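# Home three axes using the teach pendant

## Task

Use the teach pendant to jog all three axes until each one sits at its home mark.

## Robot and tools

Robot: two arms, left_arm (base near y = +0.45 m) and right_arm (base near y = -0.35 m). The left arm has a left hand and the right arm a right hand; they are mirror images. Scene frame: origin at table-top height midway between the nominal bases, +z up, +x out over the table, left_arm on the +y side. Image left and right do not match these names. A camera stand sits behind the arms. Nothing may fall off the table or be left off it.

Hand point axes (right hand): +z runs along the straight fingers toward the tips, +y points out of the palm face, +x runs across the palm away from the thumb. On the left hand, +x points toward the thumb. A rigid mast by the wrist on the palm side can strike things. Fingertips have rubber caps.

execute_actions(actions, cameras): actions is a list of actions. Each action is up to 15 rows, one per 1/30 s step; a short action repeats its last row to fill 15 steps. Each row is one flat list of 48 numbers, all in [-1, 1], covering both arms even if one is idle. Order: left dx, dy, dz, rx, ry, rz; 16 left hand places; left current_limit; left speed; then the same 24 for the right arm. dx to rz are an offset, not a pose. They are measured from that arm's Hand target at the start of the action, along that Hand target's own axes. Every row counts from that same start, so repeating an offset in a new action moves further. Scale: 1.0 = 0.6 m for dx, dy, dz, and 180 degrees for rx, ry, rz, which together form one rotation vector. Six zeros re-request the current Hand target. Orientation commands are clipped to within 32 degrees of the measured orientation at each step.

Hand places: write grasp numbers a, b, c, d (each -1 to +1) in the first four places and exactly 0 in the other twelve; any other value there is refused. a curls index and middle at the outer joints. b bends all three fingers at the knuckle. c swings the thumb in front of the palm and brings the index toward it. d curls the ring finger. All zeros means an open hand. To hold a grip or leave a hand alone, resend its last a to d. current_limit maps -1..+1 to 0..550 mA (minimum 11 mA; it starts at +0.4). speed sets the motor goal rate to (speed+1)/2 of 8.5 rad/s (it starts at -0.6). Values persist once written. On the left hand, thumb_ipl cannot go past +86.5 degrees; larger goals are cut to that, and hand_goal shows it.

move(target, speed, blend, stop_force, zero, blocking, cameras): target is one 48-number row, or a list of up to 15 such rows, in the same layout and scale. Every row is an offset from the Hand targets as they stood when the move began, not from the previous row. Paths are straight. speed is the top path speed in m/s, from 0.002 to 3.6, default 0.25; turning is limited to twice that in rad/s. blend, in metres, rounds corners between listed targets; 0 means stop at each one. stop_force, from 3 to 120 N, ends an arm's path when its wrist sensor feels that much push against the motion. Do not use stop_force when the hand point rotates, or to pull away from a contact. zero (only with stop_force, default true) re-zeros the sensor before the move. blocking=false returns after about 0.5 s while the move continues; it cannot be combined with stop_force. All paths finish together, within 10 s. Paths do not avoid obstacles. Do not route a path close to an arm's own base; go around it. The result adds a move: line with the ending: done (within 3 mm and 2 degrees), off_target, moving, held or fault. limits=paced means the pose was clipped; limits=held means steps were withheld.

wait(seconds 0-10): lets the scene run while commands are held. stop(): brakes a running move. zoom_image(camera, region [x0,y0,x1,y1] in pixels, each side at most 504): enlarges part of the newest image from cam_high, cam_low, cam_left_wrist or cam_right_wrist. zero_wrist_force(arm): tares that arm's wrist sensor. finished_scene(scene=1): ends the scene for good; the pendant axes must stay homed without the robot.

Results: end_effector_position in metres, quat_wxyz and velocities, all in the scene frame. Hand target is the last commanded pose after clipping; the next offsets count from it. The hand often rests slightly short of it, so send the remaining gap as an offset. Joint positions and torques are listed base to hand (positive means toward a larger angle). Wrist force and torque are given in the end effector's axes, along with the peak force since the last reading. Hand lines hold one value per motor: hand_goal, hand_measured, hand_current_ma and hand_state (moving, goal, blocked, overload). Images come only when actions is empty or cameras asks for them.

Avoid: hitting or pressing hard. Contact of about 150 N, or joint torque past its limit (138 N m for the big joints, 25.7 for the wrists), brakes that arm for 10 s. The arms are stiff, so aim only slightly past a contact and move slowly near it. Do not let the arms touch each other, and do not let one hand grip the other. Motors held near 495 mA for 5 s shut off. Hot motors (85 °C) lock an arm for 30-60 s. A HAND FAULT line cancels the remaining calls in that reply.

Each tool is called after ">>>" as a command line: name --argument value for each argument, lists and objects as JSON in quotes; but a table of rows of numbers goes row by row, as --pt "numbers of a row", without its own name.

## Session

>>> execute_actions --actions '[]'

Scene clock: 0.00 s.
left_arm: end_effector_position=(+0.6478, +0.2534, +0.3181) hand_goal=(-0.754, +0.000, -0.576, -0.696, -0.754, +0.000, -0.576, -0.696, -0.754, +0.000, -0.576, -0.696, -0.714, -0.678, -0.226, -0.168) hand_measured=(-0.754, +0.000, -0.576, -0.696, -0.754, +0.000, -0.576, -0.696, -0.754, +0.000, -0.576, -0.696, -0.714, -0.678, -0.226, -0.168) hand_current_ma=(+0, +0, +0, +0, +0, +0, +0, +0, +0, +0, +0, +0, +0, +0, +0, +0) hand_state=(goal, goal, goal, goal, goal, goal, goal, goal, goal, goal, goal, goal, goal, goal, goal, goal) hand_current_limit=0.40 hand_speed=-0.60 end_effector_quat_wxyz=(-0.039, +0.772, +0.633, -0.031) | right_arm: end_effector_position=(+0.5376, -0.5861, +0.1794) hand_goal=(-0.754, +0.000, -0.576, -0.696, -0.754, +0.000, -0.576, -0.696, -0.754, +0.000, -0.576, -0.696, -0.714, -0.678, -0.226, -0.168) hand_measured=(-0.754, +0.000, -0.576, -0.696, -0.754, +0.000, -0.576, -0.696, -0.754, +0.000, -0.576, -0.696, -0.714, -0.678, -0.226, -0.168) hand_current_ma=(+0, +0, +0, +0, +0, +0, +0, +0, +0, +0, +0, +0, +0, +0, +0, +0) hand_state=(goal, goal, goal, goal, goal, goal, goal, goal, goal, goal, goal, goal, goal, goal, goal, goal) hand_current_limit=0.40 hand_speed=-0.60 end_effector_quat_wxyz=(+0.372, +0.864, +0.046, +0.336)
Joint positions: left_arm=[3.023 -1.867 -1.285 -1.66 1.579 0.073] | right_arm=[-0.356 -1.074 2.322 -3.836 -1.899 0.879]
Joint velocities: within noise
Joint torques (N m): no reading
Motor temperatures (°C): left_arm=[30 29 24 37 38 38] | right_arm=[33 31 31 42 31 40]
Wrist force (N): no reading
Wrist torque (N m): no reading
Wrist force, peak (N): no reading
Hand target: left_arm +0.6478, +0.2534, +0.3181; -0.039, +0.772, +0.633, -0.031 | right_arm +0.5376, -0.5861, +0.1794; +0.372, +0.864, +0.046, +0.336

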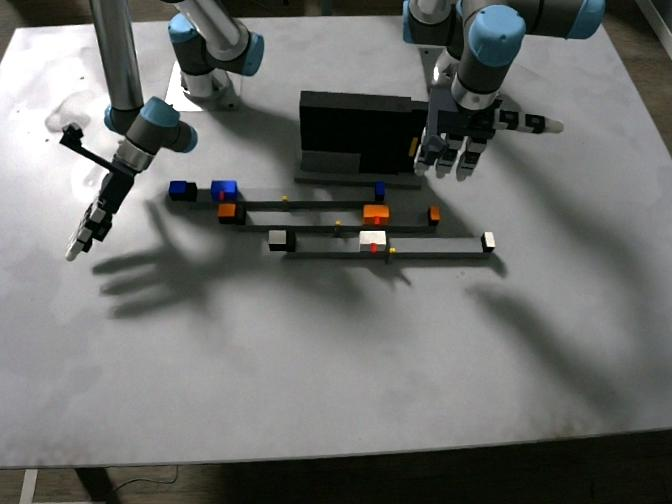

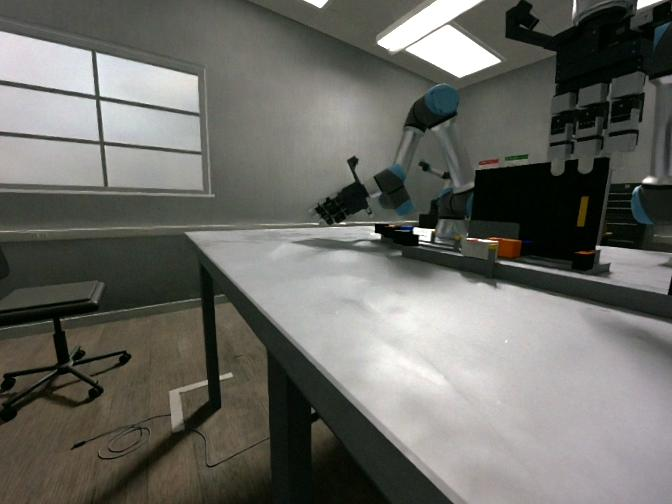

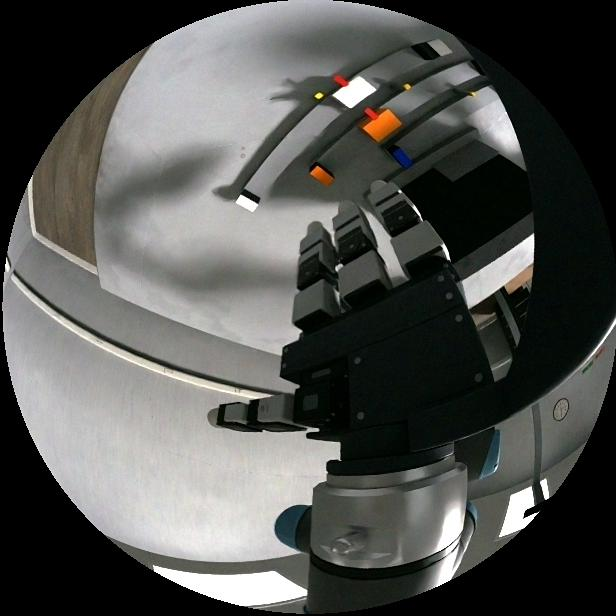

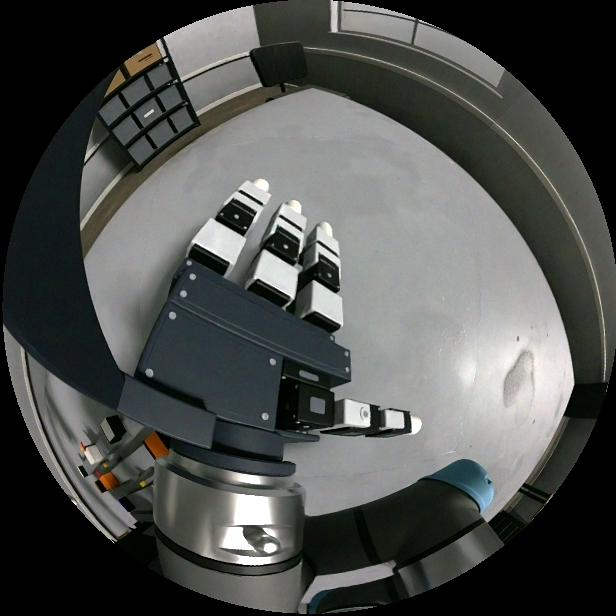

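>>> zoom_image --camera "cam_high" --region '[150, 70, 520, 280]'

>>> zoom_image --camera "cam_low" --region '[360, 130, 672, 300]'

>>> zoom_image --camera "cam_left_wrist" --region '[220, 30, 560, 260]'

>>> zoom_image --camera "cam_right_wrist" --region '[20, 380, 240, 560]'

Scaled by 1.362.

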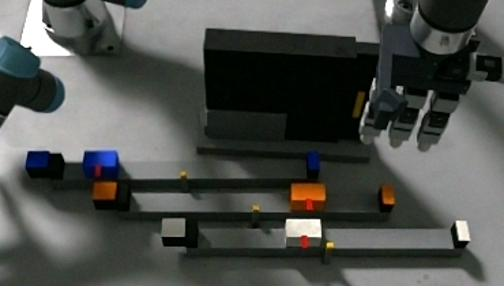

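Scaled by 1.615.

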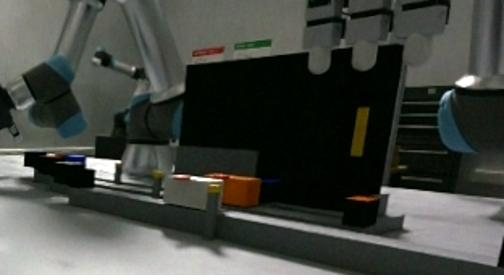

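Scaled by 1.482 from the camera's 616x616 image, which has a finer 880x880 frame.

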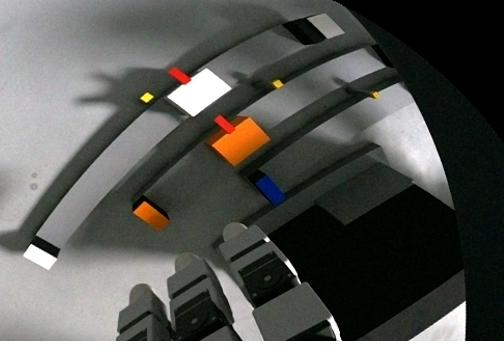

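Scaled by 2.291 from the camera's 616x616 image, which has a finer 880x880 frame.

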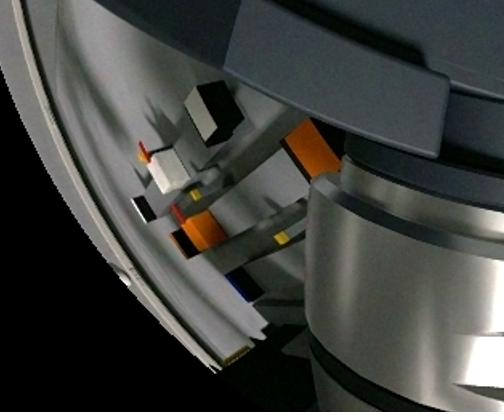

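>>> move --pt "0.0453 -0.2129 -0.3667 -0.0008 0.0497 0.4967 0 0 0 0 0 0 0 0 0 0 0 0 0 0 0 0 0.4 -0.6 0 0 0 0 0 0 0 0 0 0 0 0 0 0 0 0 0 0 0 0 0 0 0.4 -0.6" --pt "0.0123 -0.546 -0.35 -0.0015 0.0939 0.938 0 0 0 0 0 0 0 0 0 0 0 0 0 0 0 0 0.4 -0.6 0 0 0 0 0 0 0 0 0 0 0 0 0 0 0 0 0 0 0 0 0 0 0.4 -0.6" --pt "-0.0208 -0.6903 -0.1517 -0.0015 0.0939 0.938 0 0 0 0 0 0 0 0 0 0 0 0 0 0 0 0 0.4 -0.6 0 0 0 0 0 0 0 0 0 0 0 0 0 0 0 0 0 0 0 0 0 0 0.4 -0.6" --speed 0.3 --blend 0.04 --cameras '["all"]'

Scene clock: 184.20 s.
left_arm: end_effector_position=(+0.2501, +0.3202, +0.4500) hand_goal=(-0.750, +0.000, -0.580, -0.700, -0.750, +0.000, -0.580, -0.700, -0.750, +0.000, -0.580, -0.700, -0.710, -0.680, -0.230, -0.170) hand_measured=(-0.748, +0.000, -0.576, -0.698, -0.748, +0.000, -0.576, -0.698, -0.748, +0.000, -0.576, -0.698, -0.710, -0.678, -0.224, -0.168) hand_current_ma=(+4, +0, +8, +8, +3, +0, +8, +7, +4, +0, +8, +7, -1, +7, +23, +8) hand_state=(goal, goal, goal, goal, goal, goal, goal, goal, goal, goal, goal, goal, goal, goal, goal, goal) hand_current_limit=0.40 hand_speed=-0.60 end_effector_quat_wxyz=(-0.034, +0.700, -0.712, +0.036) | right_arm: end_effector_position=(+0.5376, -0.5861, +0.1794) hand_goal=(-0.750, +0.000, -0.580, -0.700, -0.750, +0.000, -0.580, -0.700, -0.750, +0.000, -0.580, -0.700, -0.710, -0.680, -0.230, -0.170) hand_measured=(-0.756, +0.000, -0.578, -0.698, -0.758, +0.000, -0.578, -0.698, -0.756, +0.000, -0.580, -0.698, -0.718, -0.678, -0.226, -0.168) hand_current_ma=(-18, +0, +2, +5, -19, +0, +2, +4, -18, +0, +2, +4, -18, +5, +12, +6) hand_state=(goal, goal, goal, goal, goal, goal, goal, goal, goal, goal, goal, goal, goal, goal, goal, goal) hand_current_limit=0.40 hand_speed=-0.60 end_effector_quat_wxyz=(+0.372, +0.864, +0.046, +0.336)
Joint positions: left_arm=[3.222 -1.19 -1.641 -1.783 1.559 3.233] | right_arm=[-0.356 -1.074 2.322 -3.836 -1.899 0.879]
Joint torques (N m): left_arm=[-7.51 14.2 10.6 2.93 0.99 -1.9] | right_arm=[0.61 -28.09 -8.74 -2.93 -0.49 -0.09]
Wrist force (N): left_arm=[-0.5 -0.2 0.3] | right_arm=[-0.2 0.0 0.0]
Wrist torque (N m): left_arm=[-0.06 0.05 -0.04] | right_arm=[0.01 0.03 -0.01]
Wrist force, peak (N): left_arm=[-0.5 1.7 1.6] | right_arm=[-0.5 -0.5 0.1]
Hand target: left_arm +0.2501, +0.3202, +0.4500; -0.034, +0.700, -0.712, +0.036 | right_arm +0.5376, -0.5861, +0.1794; +0.372, +0.864, +0.046, +0.336
Off the commanded pose: left_arm 0.000 m, 0 deg | right_arm 0.000 m, 0 deg.
move: done; blend cut to 0 m at target 1
camera_calibration:
cam_left_wrist: T_world_to_cam=[[0.673251, 0.738826, 0.0294763, -0.446346], [0.429149, -0.4229, 0.798115, -0.389205], [0.602134, -0.524681, -0.601784, 0.41399], [0, 0, 0, 1]] pos_world=[0.218252, 0.382391, 0.57292]

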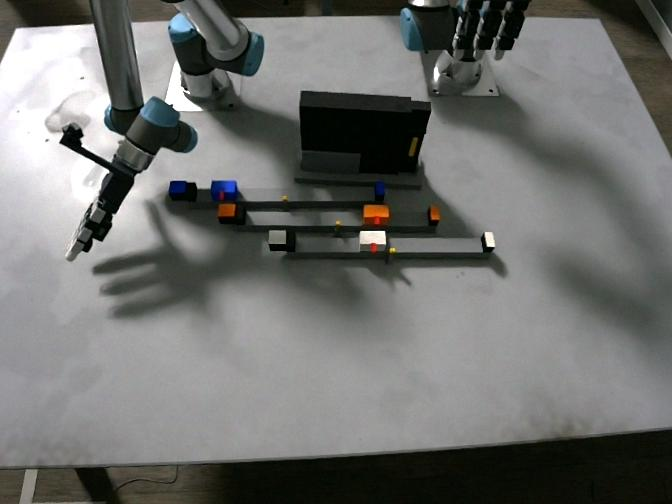

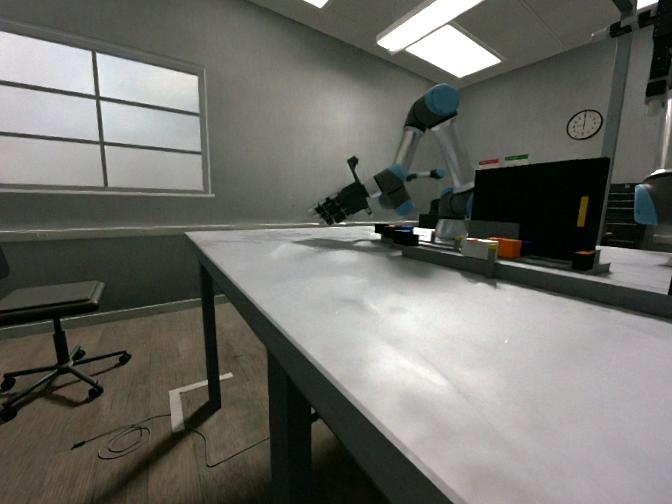

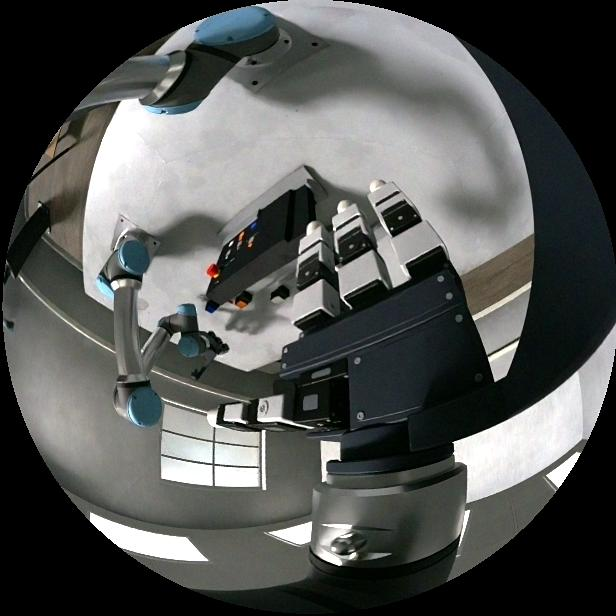

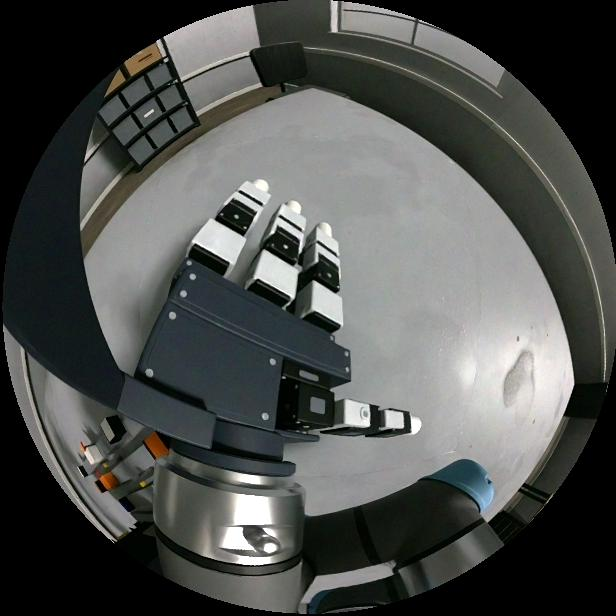

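>>> zoom_image --camera "cam_left_wrist" --region '[190, 150, 340, 310]'

>>> zoom_image --camera "cam_high" --region '[280, 80, 450, 200]'

>>> zoom_image --camera "cam_low" --region '[440, 140, 640, 290]'

Scaled by 3.150 from the camera's 616x616 image, which has a finer 880x880 frame.

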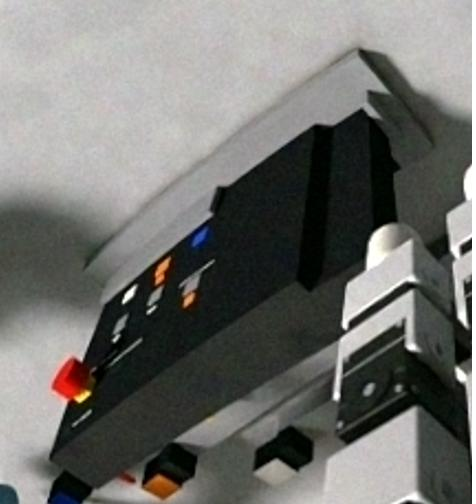

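Scaled by 2.965.

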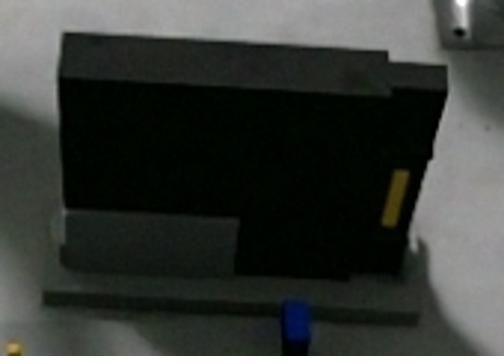

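Scaled by 2.520.

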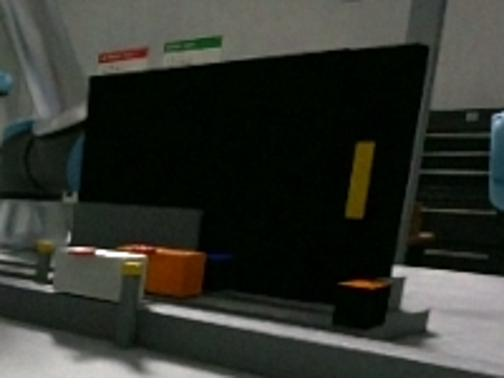

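>>> move --target '[0.386,0.26,0.326,0,0,0,0,0,0,0,0,0,0,0,0,0,0,0,0,0,0,0,0.4,-0.6,0,0,0,0,0,0,0,0,0,0,0,0,0,0,0,0,0,0,0,0,0,0,0.4,-0.6]' --speed 0.25 --cameras '["all"]'

>>> zoom_image --camera "cam_left_wrist" --region '[150, 120, 350, 320]'

Scene clock: 223.70 s.
left_arm: end_effector_position=(+0.1103, +0.0906, +0.2405) hand_goal=(-0.750, +0.000, -0.580, -0.700, -0.750, +0.000, -0.580, -0.700, -0.750, +0.000, -0.580, -0.700, -0.710, -0.680, -0.230, -0.170) hand_measured=(-0.748, +0.000, -0.578, -0.698, -0.748, +0.000, -0.576, -0.698, -0.748, +0.000, -0.576, -0.698, -0.710, -0.678, -0.224, -0.168) hand_current_ma=(+4, +0, +8, +8, +3, +0, +8, +7, +4, +0, +8, +7, -1, +7, +23, +8) hand_state=(goal, goal, goal, goal, goal, goal, goal, goal, goal, goal, goal, goal, goal, goal, goal, goal) hand_current_limit=0.40 hand_speed=-0.60 end_effector_quat_wxyz=(-0.034, +0.700, -0.712, +0.036) | right_arm: end_effector_position=(+0.5376, -0.5861, +0.1794) hand_goal=(-0.750, +0.000, -0.580, -0.700, -0.750, +0.000, -0.580, -0.700, -0.750, +0.000, -0.580, -0.700, -0.710, -0.680, -0.230, -0.170) hand_measured=(-0.756, +0.000, -0.578, -0.698, -0.758, +0.000, -0.578, -0.698, -0.756, +0.000, -0.580, -0.698, -0.718, -0.678, -0.226, -0.168) hand_current_ma=(-18, +0, +2, +5, -19, +0, +2, +4, -18, +0, +2, +4, -18, +5, +12, +6) hand_state=(goal, goal, goal, goal, goal, goal, goal, goal, goal, goal, goal, goal, goal, goal, goal, goal) hand_current_limit=0.40 hand_speed=-0.60 end_effector_quat_wxyz=(+0.372, +0.864, +0.046, +0.336)
Joint positions: left_arm=[2.426 -1.294 -2.11 -1.231 1.633 2.441] | right_arm=[-0.356 -1.074 2.322 -3.836 -1.899 0.879]
Joint torques (N m): left_arm=[-7.33 4.51 16.88 4.66 -1.18 -1.74] | right_arm=[1.8 -27.57 -8.46 -2.89 -0.39 -0.02]
Wrist force (N): left_arm=[-0.4 -0.1 -0.4] | right_arm=[-0.3 -0.2 -0.2]
Wrist torque (N m): left_arm=[0.03 0.08 -0.04] | right_arm=[-0.01 0.04 -0.02]
Wrist force, peak (N): left_arm=[-1.8 -1.5 -1.4] | right_arm=[-0.4 -0.6 0.0]
Hand target: left_arm +0.1103, +0.0905, +0.2404; -0.034, +0.700, -0.712, +0.036 | right_arm +0.5376, -0.5861, +0.1794; +0.372, +0.864, +0.046, +0.336
Off the commanded pose: left_arm 0.000 m, 0 deg | right_arm 0.000 m, 0 deg.
move: done
camera_calibration:
cam_left_wrist: T_world_to_cam=[[0.673325, 0.738748, 0.0297473, -0.176363], [0.428985, -0.423131, 0.79808, -0.258961], [0.602167, -0.524606, -0.601817, 0.251573], [0, 0, 0, 1]] pos_world=[0.0783512, 0.15269, 0.363319]

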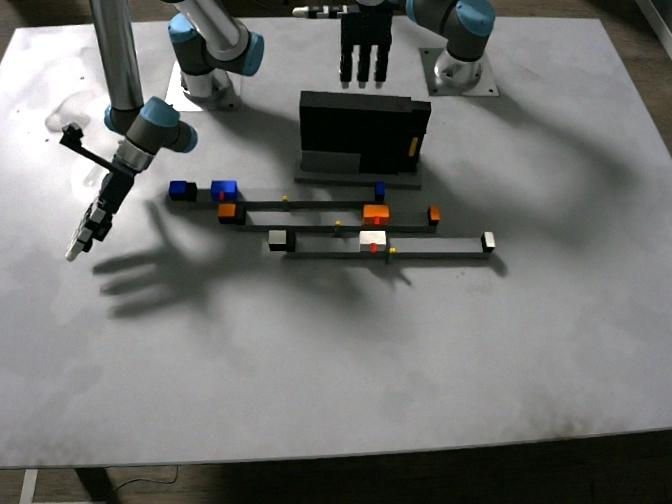

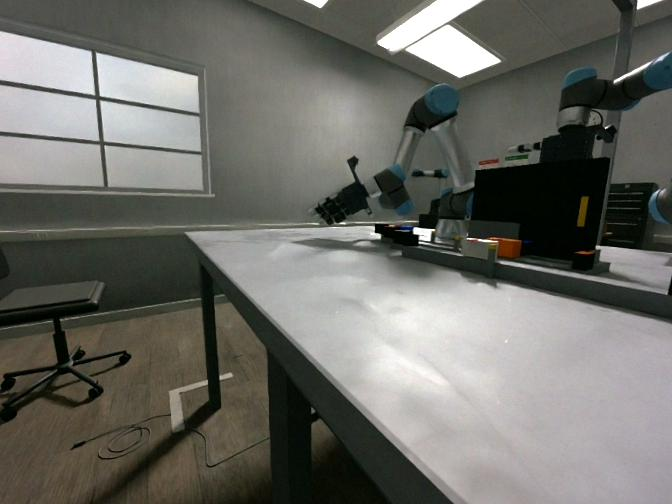

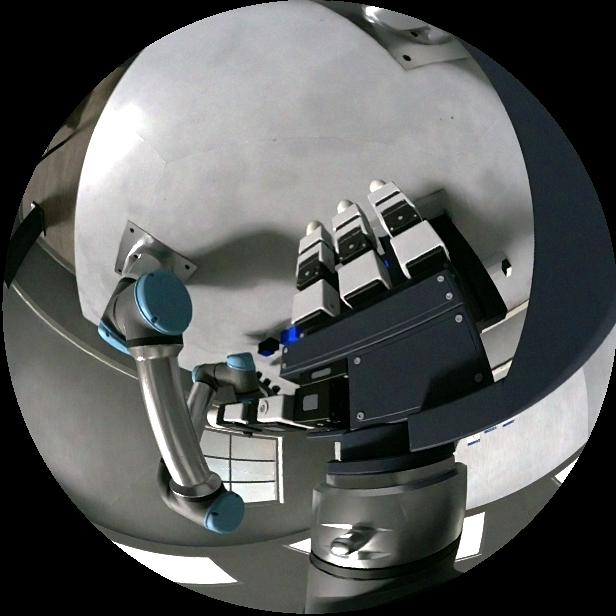

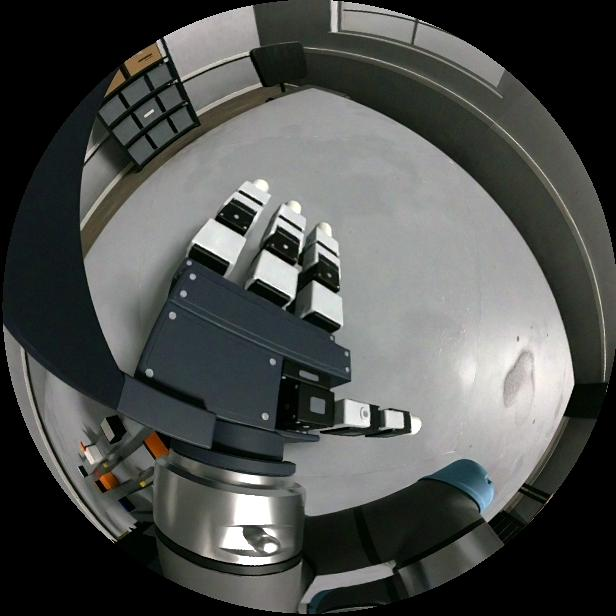

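Scaled by 2.520 from the camera's 616x616 image, which has a finer 880x880 frame.

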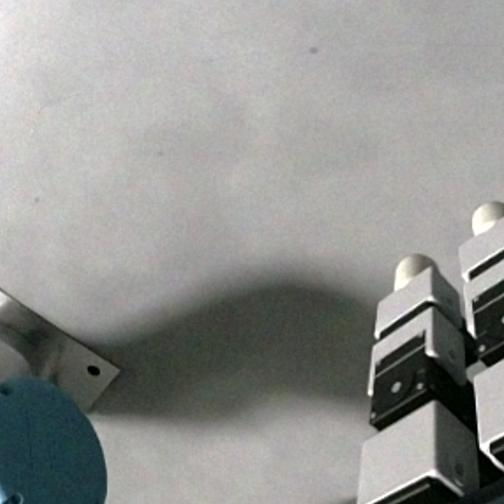

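>>> move --target '[0,0,0,0.001,-0.0521,-0.525,0,0,0,0,0,0,0,0,0,0,0,0,0,0,0,0,0.4,-0.6,0,0,0,0,0,0,0,0,0,0,0,0,0,0,0,0,0,0,0,0,0,0,0.4,-0.6]' --speed 0.25 --cameras '["cam_left_wrist"]'

Scene clock: 253.77 s.
left_arm: end_effector_position=(+0.1102, +0.0905, +0.2405) hand_goal=(-0.750, +0.000, -0.580, -0.700, -0.750, +0.000, -0.580, -0.700, -0.750, +0.000, -0.580, -0.700, -0.710, -0.680, -0.230, -0.170) hand_measured=(-0.748, +0.000, -0.578, -0.698, -0.748, +0.000, -0.576, -0.698, -0.748, +0.000, -0.576, -0.698, -0.710, -0.678, -0.224, -0.168) hand_current_ma=(+4, +0, +8, +8, +3, +0, +8, +7, +4, +0, +8, +7, -1, +7, +23, +8) hand_state=(goal, goal, goal, goal, goal, goal, goal, goal, goal, goal, goal, goal, goal, goal, goal, goal) hand_current_limit=0.40 hand_speed=-0.60 end_effector_quat_wxyz=(-0.049, +0.998, +0.034, +0.000) | right_arm: end_effector_position=(+0.5376, -0.5861, +0.1794) hand_goal=(-0.750, +0.000, -0.580, -0.700, -0.750, +0.000, -0.580, -0.700, -0.750, +0.000, -0.580, -0.700, -0.710, -0.680, -0.230, -0.170) hand_measured=(-0.756, +0.000, -0.578, -0.698, -0.758, +0.000, -0.578, -0.698, -0.756, +0.000, -0.580, -0.698, -0.718, -0.678, -0.226, -0.168) hand_current_ma=(-18, +0, +2, +5, -19, +0, +2, +4, -18, +0, +2, +4, -18, +5, +12, +6) hand_state=(goal, goal, goal, goal, goal, goal, goal, goal, goal, goal, goal, goal, goal, goal, goal, goal) hand_current_limit=0.40 hand_speed=-0.60 end_effector_quat_wxyz=(+0.372, +0.864, +0.046, +0.336)
Joint positions: left_arm=[2.316 -1.074 -2.199 -1.515 1.634 0.668] | right_arm=[-0.356 -1.074 2.322 -3.836 -1.899 0.879]
Joint torques (N m): left_arm=[4.47 1.03 17.38 4.38 1.41 -2.1] | right_arm=[2.06 -27.9 -9.12 -3.04 -0.41 -0.15]
Wrist force (N): left_arm=[-0.3 0.0 -0.1] | right_arm=[-0.2 -0.2 -0.2]
Wrist torque (N m): left_arm=[0.05 0.05 -0.04] | right_arm=[0.00 0.02 -0.01]
Wrist force, peak (N): left_arm=[-0.8 -0.3 -0.4] | right_arm=[-0.5 -0.4 -0.2]
Hand target: left_arm +0.1103, +0.0905, +0.2404; -0.049, +0.998, +0.035, -0.001 | right_arm +0.5376, -0.5861, +0.1794; +0.372, +0.864, +0.046, +0.336
Off the commanded pose: left_arm 0.000 m, 0 deg | right_arm 0.000 m, 0 deg.
move: done
camera_calibration:
cam_left_wrist: T_world_to_cam=[[-0.794218, 0.606945, 0.0289222, -0.00237992], [0.384206, 0.464738, 0.797749, -0.334313], [0.470748, 0.644699, -0.602295, 0.160304], [0, 0, 0, 1]] pos_world=[0.0510922, 0.053465, 0.363318]
Images, in order (width x height): cam_left_wrist 616x616.

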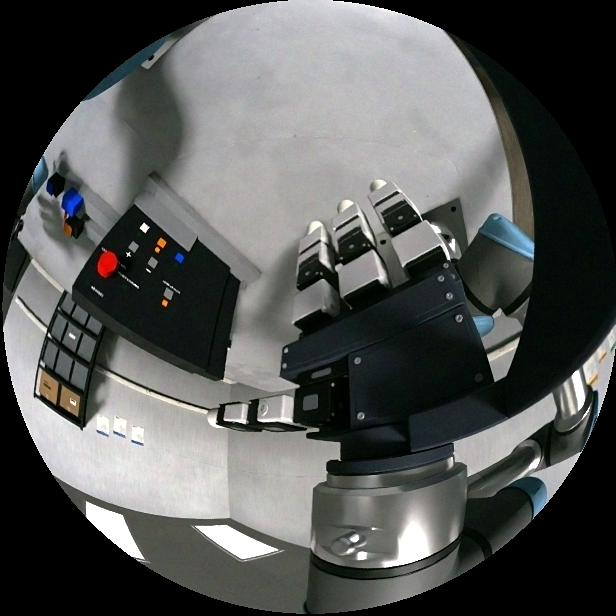

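Now a great view of the pendant front.

>>> zoom_image --camera "cam_left_wrist" --region '[70, 160, 260, 390]'

>>> zoom_image --camera "cam_left_wrist" --region '[85, 205, 195, 315]'

Scaled by 2.191 from the camera's 616x616 image, which has a finer 880x880 frame.

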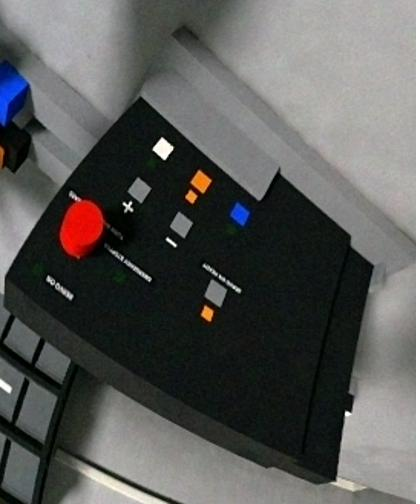

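Scaled by 4.582 from the camera's 616x616 image, which has a finer 880x880 frame.

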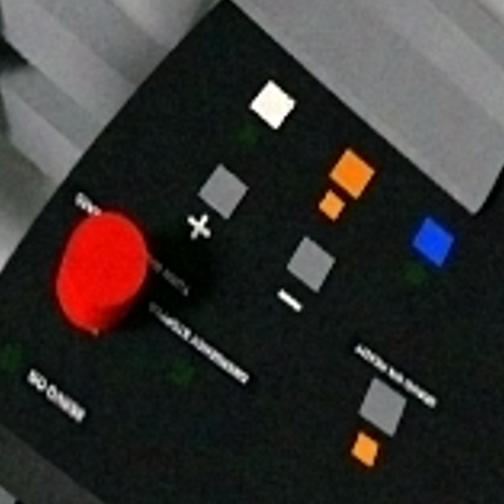

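>>> move --pt "0.0077 -0.145 -0.4545 0 0 0 0 0 0 0 0 0 0 0 0 0 0 0 0 0 0 0 0.4 -0.6 0 0 0 0 0 0 0 0 0 0 0 0 0 0 0 0 0 0 0 0 0 0 0.4 -0.6" --pt "0.5905 -0.3585 -0.483 0.0005 -0.038 -0.387 0 0 0 0 0 0 0 0 0 0 0 0 0 0 0 0 0.4 -0.6 0 0 0 0 0 0 0 0 0 0 0 0 0 0 0 0 0 0 0 0 0 0 0.4 -0.6" --pt "0.8968 -0.1828 -0.2822 0.0011 -0.0766 -0.7794 0 0 0 0 0 0 0 0 0 0 0 0 0 0 0 0 0.4 -0.6 0 0 0 0 0 0 0 0 0 0 0 0 0 0 0 0 0 0 0 0 0 0 0.4 -0.6" --speed 0.3 --blend 0.04 --cameras '["all"]'

>>> zoom_image --camera "cam_left_wrist" --region '[100, 100, 350, 350]'

Scene clock: 874.20 s.
left_arm: end_effector_position=(+0.6402, +0.2199, +0.4210) hand_goal=(-0.750, +0.000, -0.580, -0.700, -0.750, +0.000, -0.580, -0.700, -0.750, +0.000, -0.580, -0.700, -0.710, -0.680, -0.230, -0.170) hand_measured=(-0.748, +0.000, -0.578, -0.698, -0.748, +0.000, -0.576, -0.698, -0.748, +0.000, -0.576, -0.698, -0.710, -0.678, -0.224, -0.168) hand_current_ma=(+4, +0, +8, +8, +3, +0, +8, +7, +4, +0, +8, +7, -1, +7, +23, +8) hand_state=(goal, goal, goal, goal, goal, goal, goal, goal, goal, goal, goal, goal, goal, goal, goal, goal) hand_current_limit=0.40 hand_speed=-0.60 end_effector_quat_wxyz=(-0.015, +0.301, +0.952, -0.046) | right_arm: end_effector_position=(+0.5376, -0.5861, +0.1794) hand_goal=(-0.750, +0.000, -0.580, -0.700, -0.750, +0.000, -0.580, -0.700, -0.750, +0.000, -0.580, -0.700, -0.710, -0.680, -0.230, -0.170) hand_measured=(-0.756, +0.000, -0.578, -0.698, -0.758, +0.000, -0.578, -0.698, -0.756, +0.000, -0.580, -0.698, -0.718, -0.678, -0.226, -0.168) hand_current_ma=(-18, +0, +2, +5, -19, +0, +2, +4, -18, +0, +2, +4, -18, +5, +12, +6) hand_state=(goal, goal, goal, goal, goal, goal, goal, goal, goal, goal, goal, goal, goal, goal, goal, goal) hand_current_limit=0.40 hand_speed=-0.60 end_effector_quat_wxyz=(+0.372, +0.864, +0.046, +0.336)
Joint positions: left_arm=[2.902 -2.113 -0.677 -1.958 1.481 -1.202] | right_arm=[-0.356 -1.074 2.322 -3.836 -1.899 0.879]
Joint torques (N m): left_arm=[6.53 38.2 24.03 4.44 1.2 -1.88] | right_arm=[1.83 -27.31 -7.93 -3.25 -0.58 -0.05]
Wrist force (N): left_arm=[-0.2 -0.4 0.0] | right_arm=[-0.1 -0.2 -0.2]
Wrist torque (N m): left_arm=[-0.04 0.05 0.00] | right_arm=[-0.01 0.02 -0.01]
Wrist force, peak (N): left_arm=[-0.3 0.9 2.3] | right_arm=[-0.6 -0.3 -0.2]
Hand target: left_arm +0.6402, +0.2200, +0.4210; -0.015, +0.301, +0.952, -0.046 | right_arm +0.5376, -0.5861, +0.1794; +0.372, +0.864, +0.046, +0.336
Off the commanded pose: left_arm 0.000 m, 0 deg | right_arm 0.000 m, 0 deg.
move: done
camera_calibration:
cam_left_wrist: T_world_to_cam=[[0.234568, -0.971667, 0.0290147, 0.0231997], [-0.592707, -0.119299, 0.796534, 0.012241], [-0.770504, -0.204039, -0.603897, 0.91809], [0, 0, 0, 1]] pos_world=[0.709205, 0.211329, 0.544009]

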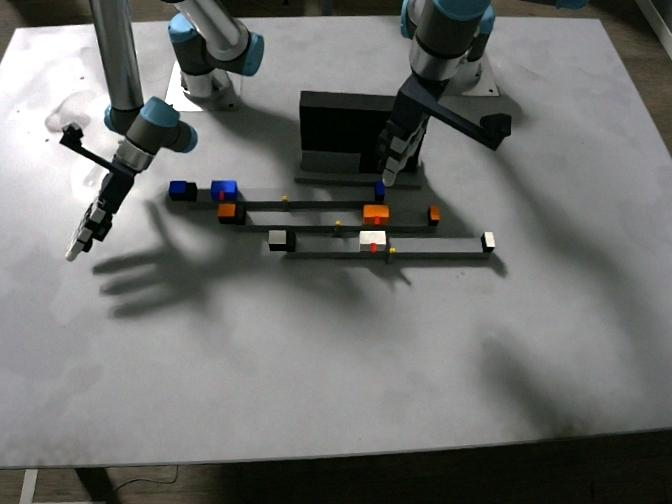

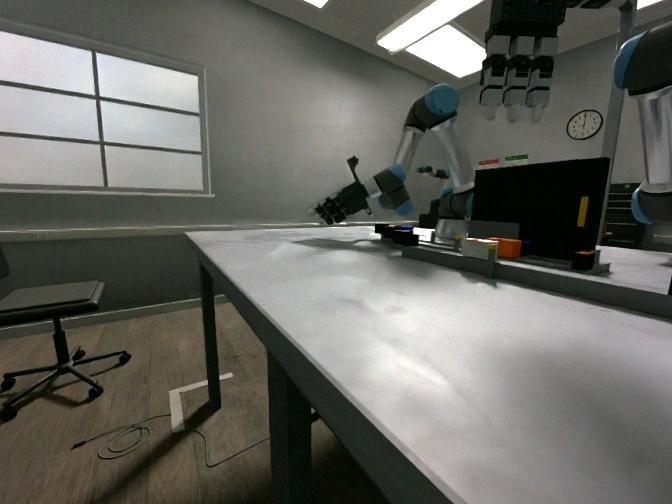

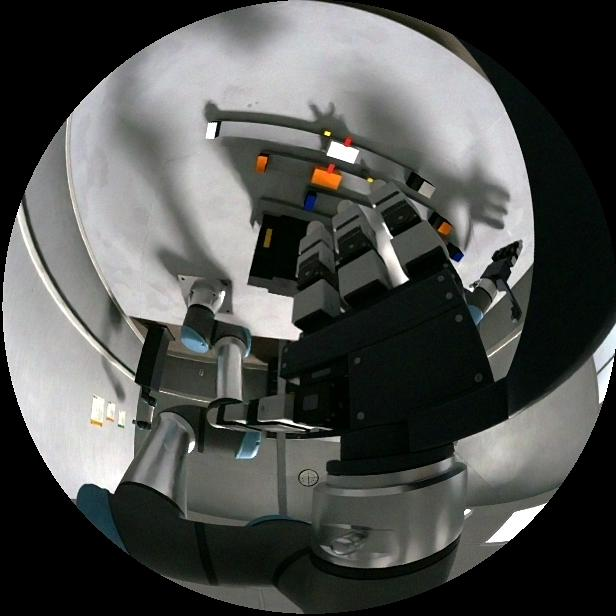

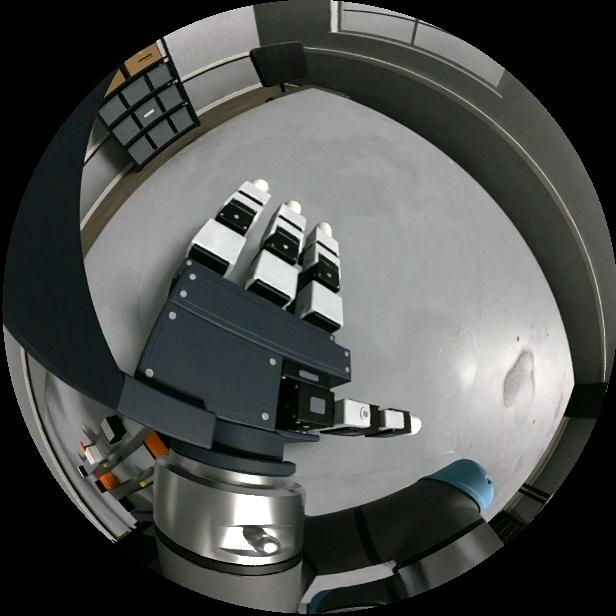

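Scaled by 2.016 from the camera's 616x616 image, which has a finer 880x880 frame.

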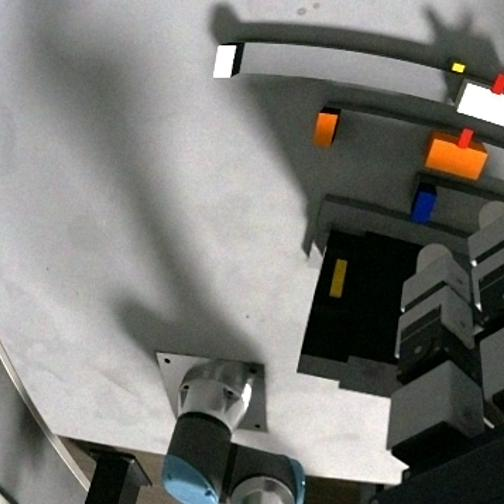

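>>> zoom_image --camera "cam_left_wrist" --region '[230, 190, 320, 300]'

>>> zoom_image --camera "cam_left_wrist" --region '[190, 90, 490, 260]'

Scaled by 4.582 from the camera's 616x616 image, which has a finer 880x880 frame.

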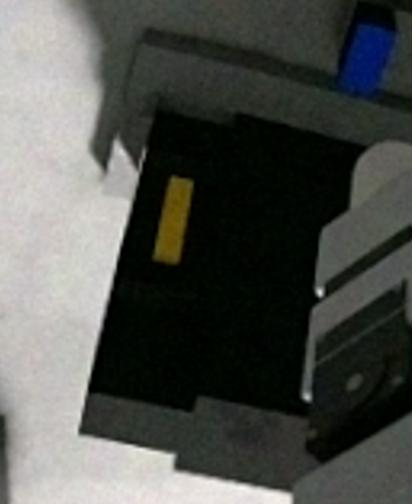

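Scaled by 1.680 from the camera's 616x616 image, which has a finer 880x880 frame.

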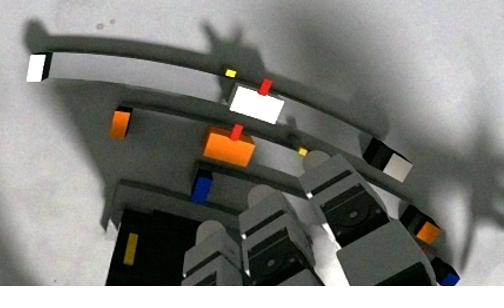

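>>> move --pt "0.0895 -0.0887 0.1608 -0.0183 -0.0325 -0.6665 0 0.65 0 0 0 0 0 0 0 0 0 0 0 0 0 0 0.4 -0.6 0.4635 0.5502 -0.3725 0 0 0 0 0.3 0 0 0 0 0 0 0 0 0 0 0 0 0 0 0.4 -0.6" --pt "0.0895 -0.0887 0.1608 -0.0183 -0.0325 -0.6665 0 0.65 0 0 0 0 0 0 0 0 0 0 0 0 0 0 0.4 -0.6 0.2805 0.2283 -0.3327 0.1927 -0.1488 0.1089 0 0.3 0 0 0 0 0 0 0 0 0 0 0 0 0 0 0.4 -0.6" --speed 0.3 --blend 0.03 --cameras '["cam_high", "cam_left_wrist"]'

Scene clock: 1029.60 s.
left_arm: end_effector_position=(+0.5604, +0.1999, +0.3302) hand_goal=(+0.128, +0.000, -0.776, -0.830, +0.388, +0.000, -0.450, -0.700, +0.224, +0.000, -0.580, -0.830, -0.710, -0.680, -0.230, -0.300) hand_measured=(+0.110, +0.000, -0.774, -0.828, +0.368, +0.000, -0.454, -0.698, +0.204, +0.000, -0.580, -0.828, -0.710, -0.678, -0.224, -0.296) hand_current_ma=(-61, +0, +2, +8, -76, +0, -10, +6, -77, +0, +1, +7, -1, +7, +23, +17) hand_state=(goal, goal, goal, goal, blocked, goal, goal, goal, blocked, goal, goal, goal, goal, goal, goal, goal) hand_current_limit=0.40 hand_speed=-0.60 end_effector_quat_wxyz=(+0.000, +0.676, -0.737, +0.000) | right_arm: end_effector_position=(+0.5210, -0.5073, +0.4629) hand_goal=(-0.346, +0.000, -0.670, -0.760, -0.226, +0.000, -0.520, -0.700, -0.300, +0.000, -0.580, -0.760, -0.710, -0.680, -0.230, -0.230) hand_measured=(-0.354, +0.000, -0.670, -0.758, -0.238, +0.000, -0.526, -0.698, -0.310, +0.000, -0.580, -0.758, -0.714, -0.678, -0.226, -0.228) hand_current_ma=(-24, +0, +1, +5, -36, +0, -14, +4, -27, +0, +1, +4, -7, +5, +12, +8) hand_state=(goal, goal, goal, goal, goal, goal, goal, goal, goal, goal, goal, goal, goal, goal, goal, goal) hand_current_limit=0.40 hand_speed=-0.60 end_effector_quat_wxyz=(+0.040, +0.983, -0.087, +0.159)
Joint positions: left_arm=[2.994 -2.049 -1.042 -1.622 1.571 -3.208] | right_arm=[-0.357 -1.658 1.492 -1.733 -1.55 1.349]
Joint torques (N m): left_arm=[-7.17 36.14 28.26 -0.56 -1.12 -1.84] | right_arm=[13.78 -24.47 -33.12 -2.37 1.44 0.6]
Wrist force (N): left_arm=[-0.2 0.0 0.2] | right_arm=[-1.6 0.1 -0.4]
Wrist torque (N m): left_arm=[0.14 0.07 -0.04] | right_arm=[0.23 0.14 0.12]
Wrist force, peak (N): left_arm=[-0.5 -0.7 -0.1] | right_arm=[-2.2 -0.3 0.3]
Hand target: left_arm +0.5604, +0.1999, +0.3302; +0.000, -0.676, +0.737, +0.000 | right_arm +0.5210, -0.5072, +0.4630; +0.040, +0.983, -0.087, +0.159
Off the commanded pose: left_arm 0.000 m, 0 deg | right_arm 0.000 m, 0 deg.
move: done
camera_calibration:
cam_left_wrist: T_world_to_cam=[[0.722802, 0.690202, -0.0343349, -0.559787], [0.47511, -0.460242, 0.749965, -0.480023], [0.501825, -0.558389, -0.660585, 0.174212], [0, 0, 0, 1]] pos_world=[0.545255, 0.262717, 0.455863]
Images, in order (width x height): cam_high 672x504, cam_left_wrist 616x616.

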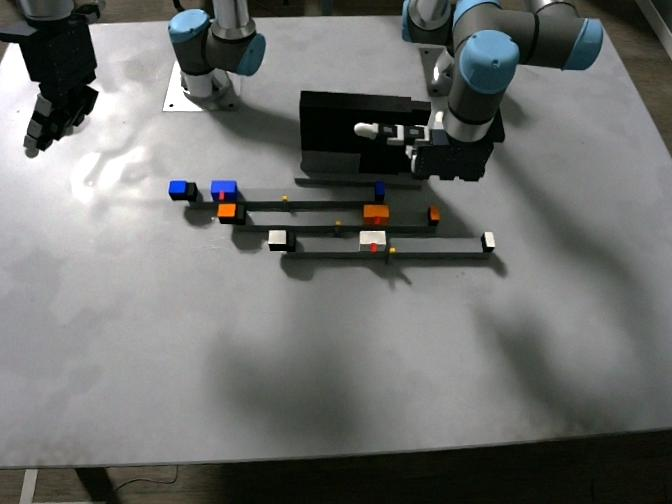

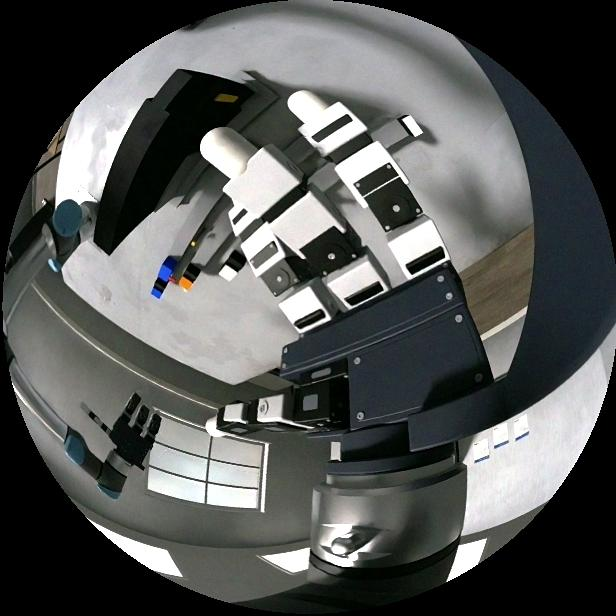

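>>> move --pt "0 0 0 0 0 0 0 0.65 0 0 0 0 0 0 0 0 0 0 0 0 0 0 0.4 -0.6 -0.3052 -0.2612 -0.0258 0.1067 -0.2329 0.2299 0 0.3 0 0 0 0 0 0 0 0 0 0 0 0 0 0 0.4 -0.6" --pt "0 0 0 0 0 0 0 0.65 0 0 0 0 0 0 0 0 0 0 0 0 0 0 0.4 -0.6 -0.3445 -0.4835 -0.3013 0.034 -0.5253 0.4996 0 0.3 0 0 0 0 0 0 0 0 0 0 0 0 0 0 0.4 -0.6" --speed 0.3 --blend 0.03 --cameras '["cam_high"]'

Scene clock: 1056.47 s.
left_arm: end_effector_position=(+0.5604, +0.1999, +0.3302) hand_goal=(+0.128, +0.000, -0.776, -0.830, +0.388, +0.000, -0.450, -0.700, +0.224, +0.000, -0.580, -0.830, -0.710, -0.680, -0.230, -0.300) hand_measured=(+0.110, +0.000, -0.774, -0.828, +0.368, +0.000, -0.454, -0.698, +0.204, +0.000, -0.580, -0.828, -0.710, -0.678, -0.224, -0.296) hand_current_ma=(-61, +0, +2, +8, -76, +0, -10, +6, -77, +0, +1, +7, -1, +7, +23, +17) hand_state=(goal, goal, goal, goal, blocked, goal, goal, goal, blocked, goal, goal, goal, goal, goal, goal, goal) hand_current_limit=0.40 hand_speed=-0.60 end_effector_quat_wxyz=(+0.000, +0.676, -0.737, +0.000) | right_arm: end_effector_position=(+0.3258, -0.1706, +0.5530) hand_goal=(-0.346, +0.000, -0.670, -0.760, -0.226, +0.000, -0.520, -0.700, -0.300, +0.000, -0.580, -0.760, -0.710, -0.680, -0.230, -0.230) hand_measured=(-0.350, +0.000, -0.670, -0.758, -0.234, +0.000, -0.524, -0.698, -0.304, +0.000, -0.580, -0.758, -0.712, -0.678, -0.226, -0.228) hand_current_ma=(-9, +1, +1, +5, -19, +1, -10, +4, -12, +1, +1, +4, -6, +5, +12, +7) hand_state=(goal, goal, goal, goal, goal, goal, goal, goal, goal, goal, goal, goal, goal, goal, goal, goal) hand_current_limit=0.40 hand_speed=-0.60 end_effector_quat_wxyz=(+0.182, -0.463, +0.670, +0.551)
Joint positions: left_arm=[2.994 -2.049 -1.042 -1.622 1.571 -3.208] | right_arm=[-0.358 -1.657 1.493 -0.334 -0.753 2.598]
Joint torques (N m): left_arm=[-6.94 36.31 28.9 -0.43 -1.24 -1.85] | right_arm=[4.29 -16.9 -29.84 0.3 0.99 1.03]
Wrist force (N): left_arm=[0.1 -0.1 0.4] | right_arm=[-0.3 -0.6 0.3]
Wrist torque (N m): left_arm=[0.10 0.05 -0.01] | right_arm=[0.00 -0.01 0.04]
Wrist force, peak (N): left_arm=[-0.6 -0.2 0.5] | right_arm=[-2.1 -0.1 -0.4]
Hand target: left_arm +0.5604, +0.1999, +0.3302; +0.000, -0.676, +0.737, +0.000 | right_arm +0.3258, -0.1705, +0.5531; +0.182, -0.462, +0.670, +0.551
Off the commanded pose: left_arm 0.000 m, 0 deg | right_arm 0.000 m, 0 deg.
move: done
Images, in order (width x height): cam_high 672x504.

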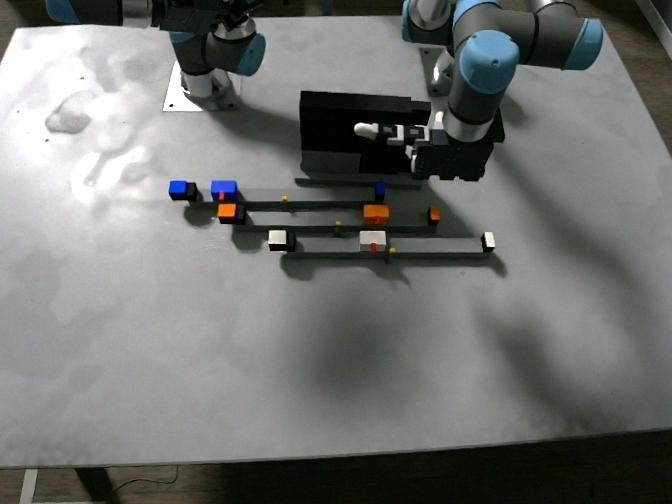

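>>> move --target '[0,0,0,0,0,0,0,0.65,0,0,0,0,0,0,0,0,0,0,0,0,0,0,0.4,-0.6,-0.2003,-0.0427,-0.0308,-0.0639,-0.1178,0.3018,0,0.3,0,0,0,0,0,0,0,0,0,0,0,0,0,0,0.4,-0.6]' --speed 0.3

Scene clock: 1077.73 s.
left_arm: end_effector_position=(+0.5604, +0.1999, +0.3302) hand_goal=(+0.128, +0.000, -0.776, -0.830, +0.388, +0.000, -0.450, -0.700, +0.224, +0.000, -0.580, -0.830, -0.710, -0.680, -0.230, -0.300) hand_measured=(+0.110, +0.000, -0.774, -0.828, +0.368, +0.000, -0.454, -0.698, +0.204, +0.000, -0.580, -0.828, -0.710, -0.678, -0.224, -0.296) hand_current_ma=(-61, +0, +2, +8, -76, +0, -10, +6, -77, +0, +1, +7, -1, +7, +23, +17) hand_state=(goal, goal, goal, goal, blocked, goal, goal, goal, blocked, goal, goal, goal, goal, goal, goal, goal) hand_current_limit=0.40 hand_speed=-0.60 end_effector_quat_wxyz=(+0.000, +0.676, -0.737, +0.000) | right_arm: end_effector_position=(+0.4124, -0.1358, +0.6351) hand_goal=(-0.346, +0.000, -0.670, -0.760, -0.226, +0.000, -0.520, -0.700, -0.300, +0.000, -0.580, -0.760, -0.710, -0.680, -0.230, -0.230) hand_measured=(-0.352, +0.000, -0.670, -0.758, -0.234, +0.000, -0.524, -0.698, -0.306, +0.000, -0.580, -0.758, -0.716, -0.678, -0.228, -0.228) hand_current_ma=(-15, +1, +0, +5, -19, +1, -10, +4, -14, +1, +0, +4, -16, +5, +5, +5) hand_state=(goal, goal, goal, goal, goal, goal, goal, goal, goal, goal, goal, goal, goal, goal, goal, goal) hand_current_limit=0.40 hand_speed=-0.60 end_effector_quat_wxyz=(-0.018, -0.018, +0.707, +0.707)
Joint positions: left_arm=[2.994 -2.049 -1.042 -1.622 1.571 -3.208] | right_arm=[-0.357 -1.657 1.494 0.163 -0.452 3.141]
Joint torques (N m): left_arm=[-7.1 36.13 29.46 -0.31 -1.09 -1.67] | right_arm=[-6.58 -8.56 -9.23 1.4 -0.14 1.14]
Wrist force (N): left_arm=[-0.5 -0.2 0.3] | right_arm=[0.0 -0.3 0.4]
Wrist torque (N m): left_arm=[0.10 0.12 -0.06] | right_arm=[0.03 0.08 -0.02]
Wrist force, peak (N): left_arm=[-0.3 -0.1 0.6] | right_arm=[-0.5 -0.5 0.8]
Hand target: left_arm +0.5604, +0.1999, +0.3302; +0.000, -0.676, +0.737, +0.000 | right_arm +0.4125, -0.1359, +0.6350; -0.018, -0.018, +0.707, +0.707
Off the commanded pose: left_arm 0.000 m, 0 deg | right_arm 0.000 m, 0 deg.
move: done

>>> move --pt "0 0 0 0 0 0 0 0.65 0 0 0 0 0 0 0 0 0 0 0 0 0 0 0.4 -0.6 -0.0838 0 -0.0183 0 -0.0716 0 0 0.3 0 0 0 0 0 0 0 0 0 0 0 0 0 0 0.4 -0.6" --pt "0 0 0 0 0 0 0 0.65 0 0 0 0 0 0 0 0 0 0 0 0 0 0 0.4 -0.6 -0.1622 0 -0.0545 0 -0.1432 0 0 0.3 0 0 0 0 0 0 0 0 0 0 0 0 0 0 0.4 -0.6" --pt "0 0 0 0 0 0 0 0.65 0 0 0 0 0 0 0 0 0 0 0 0 0 0 0.4 -0.6 -0.23 0 -0.1073 0 -0.2149 0 0 0.3 0 0 0 0 0 0 0 0 0 0 0 0 0 0 0.4 -0.6" --pt "0 0 0 0 0 0 0 0.65 0 0 0 0 0 0 0 0 0 0 0 0 0 0 0.4 -0.6 -0.286 0 -0.1743 0 -0.2865 0 0 0.3 0 0 0 0 0 0 0 0 0 0 0 0 0 0 0.4 -0.6" --speed 0.15 --blend '[0.02,0.02,0.02,0]' --cameras '["cam_high"]'

Scene clock: 1101.30 s.
left_arm: end_effector_position=(+0.5604, +0.1999, +0.3302) hand_goal=(+0.128, +0.000, -0.776, -0.830, +0.388, +0.000, -0.450, -0.700, +0.224, +0.000, -0.580, -0.830, -0.710, -0.680, -0.230, -0.300) hand_measured=(+0.110, +0.000, -0.774, -0.828, +0.368, +0.000, -0.454, -0.698, +0.204, +0.000, -0.580, -0.828, -0.710, -0.678, -0.224, -0.296) hand_current_ma=(-61, +0, +2, +8, -76, +0, -10, +6, -77, +0, +1, +7, -1, +7, +23, +17) hand_state=(goal, goal, goal, goal, blocked, goal, goal, goal, blocked, goal, goal, goal, goal, goal, goal, goal) hand_current_limit=0.40 hand_speed=-0.60 end_effector_quat_wxyz=(+0.000, +0.676, -0.737, +0.000) | right_arm: end_effector_position=(+0.5892, -0.2316, +0.6350) hand_goal=(-0.346, +0.000, -0.670, -0.760, -0.226, +0.000, -0.520, -0.700, -0.300, +0.000, -0.580, -0.760, -0.710, -0.680, -0.230, -0.230) hand_measured=(-0.352, +0.000, -0.670, -0.758, -0.234, +0.000, -0.524, -0.698, -0.306, +0.000, -0.580, -0.758, -0.716, -0.678, -0.228, -0.228) hand_current_ma=(-16, +1, +0, +5, -19, +1, -10, +4, -14, +1, +0, +4, -16, +5, +4, +5) hand_state=(goal, goal, goal, goal, goal, goal, goal, goal, goal, goal, goal, goal, goal, goal, goal, goal) hand_current_limit=0.40 hand_speed=-0.60 end_effector_quat_wxyz=(+0.291, +0.291, +0.644, +0.644)
Joint positions: left_arm=[2.994 -2.049 -1.042 -1.622 1.571 -3.208] | right_arm=[-0.356 -1.656 1.493 0.163 0.448 3.142]
Joint torques (N m): left_arm=[-6.9 36.51 28.29 -0.02 -1.19 -1.76] | right_arm=[-0.25 -23.18 -19.51 -3 1.61 0.96]
Wrist force (N): left_arm=[-0.1 -0.1 0.4] | right_arm=[0.1 0.0 0.3]
Wrist torque (N m): left_arm=[0.10 0.07 -0.03] | right_arm=[0.05 0.05 -0.06]
Wrist force, peak (N): left_arm=[0.0 -0.3 0.8] | right_arm=[0.9 0.0 0.5]
Hand target: left_arm +0.5604, +0.1999, +0.3302; +0.000, -0.676, +0.737, +0.000 | right_arm +0.5892, -0.2317, +0.6350; +0.291, +0.291, +0.644, +0.644
Off the commanded pose: left_arm 0.000 m, 0 deg | right_arm 0.000 m, 0 deg.
move: done
Images, in order (width x height): cam_high 672x504.

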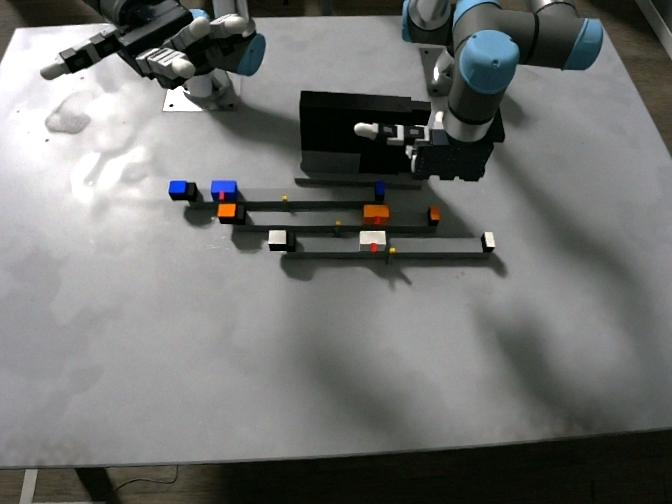

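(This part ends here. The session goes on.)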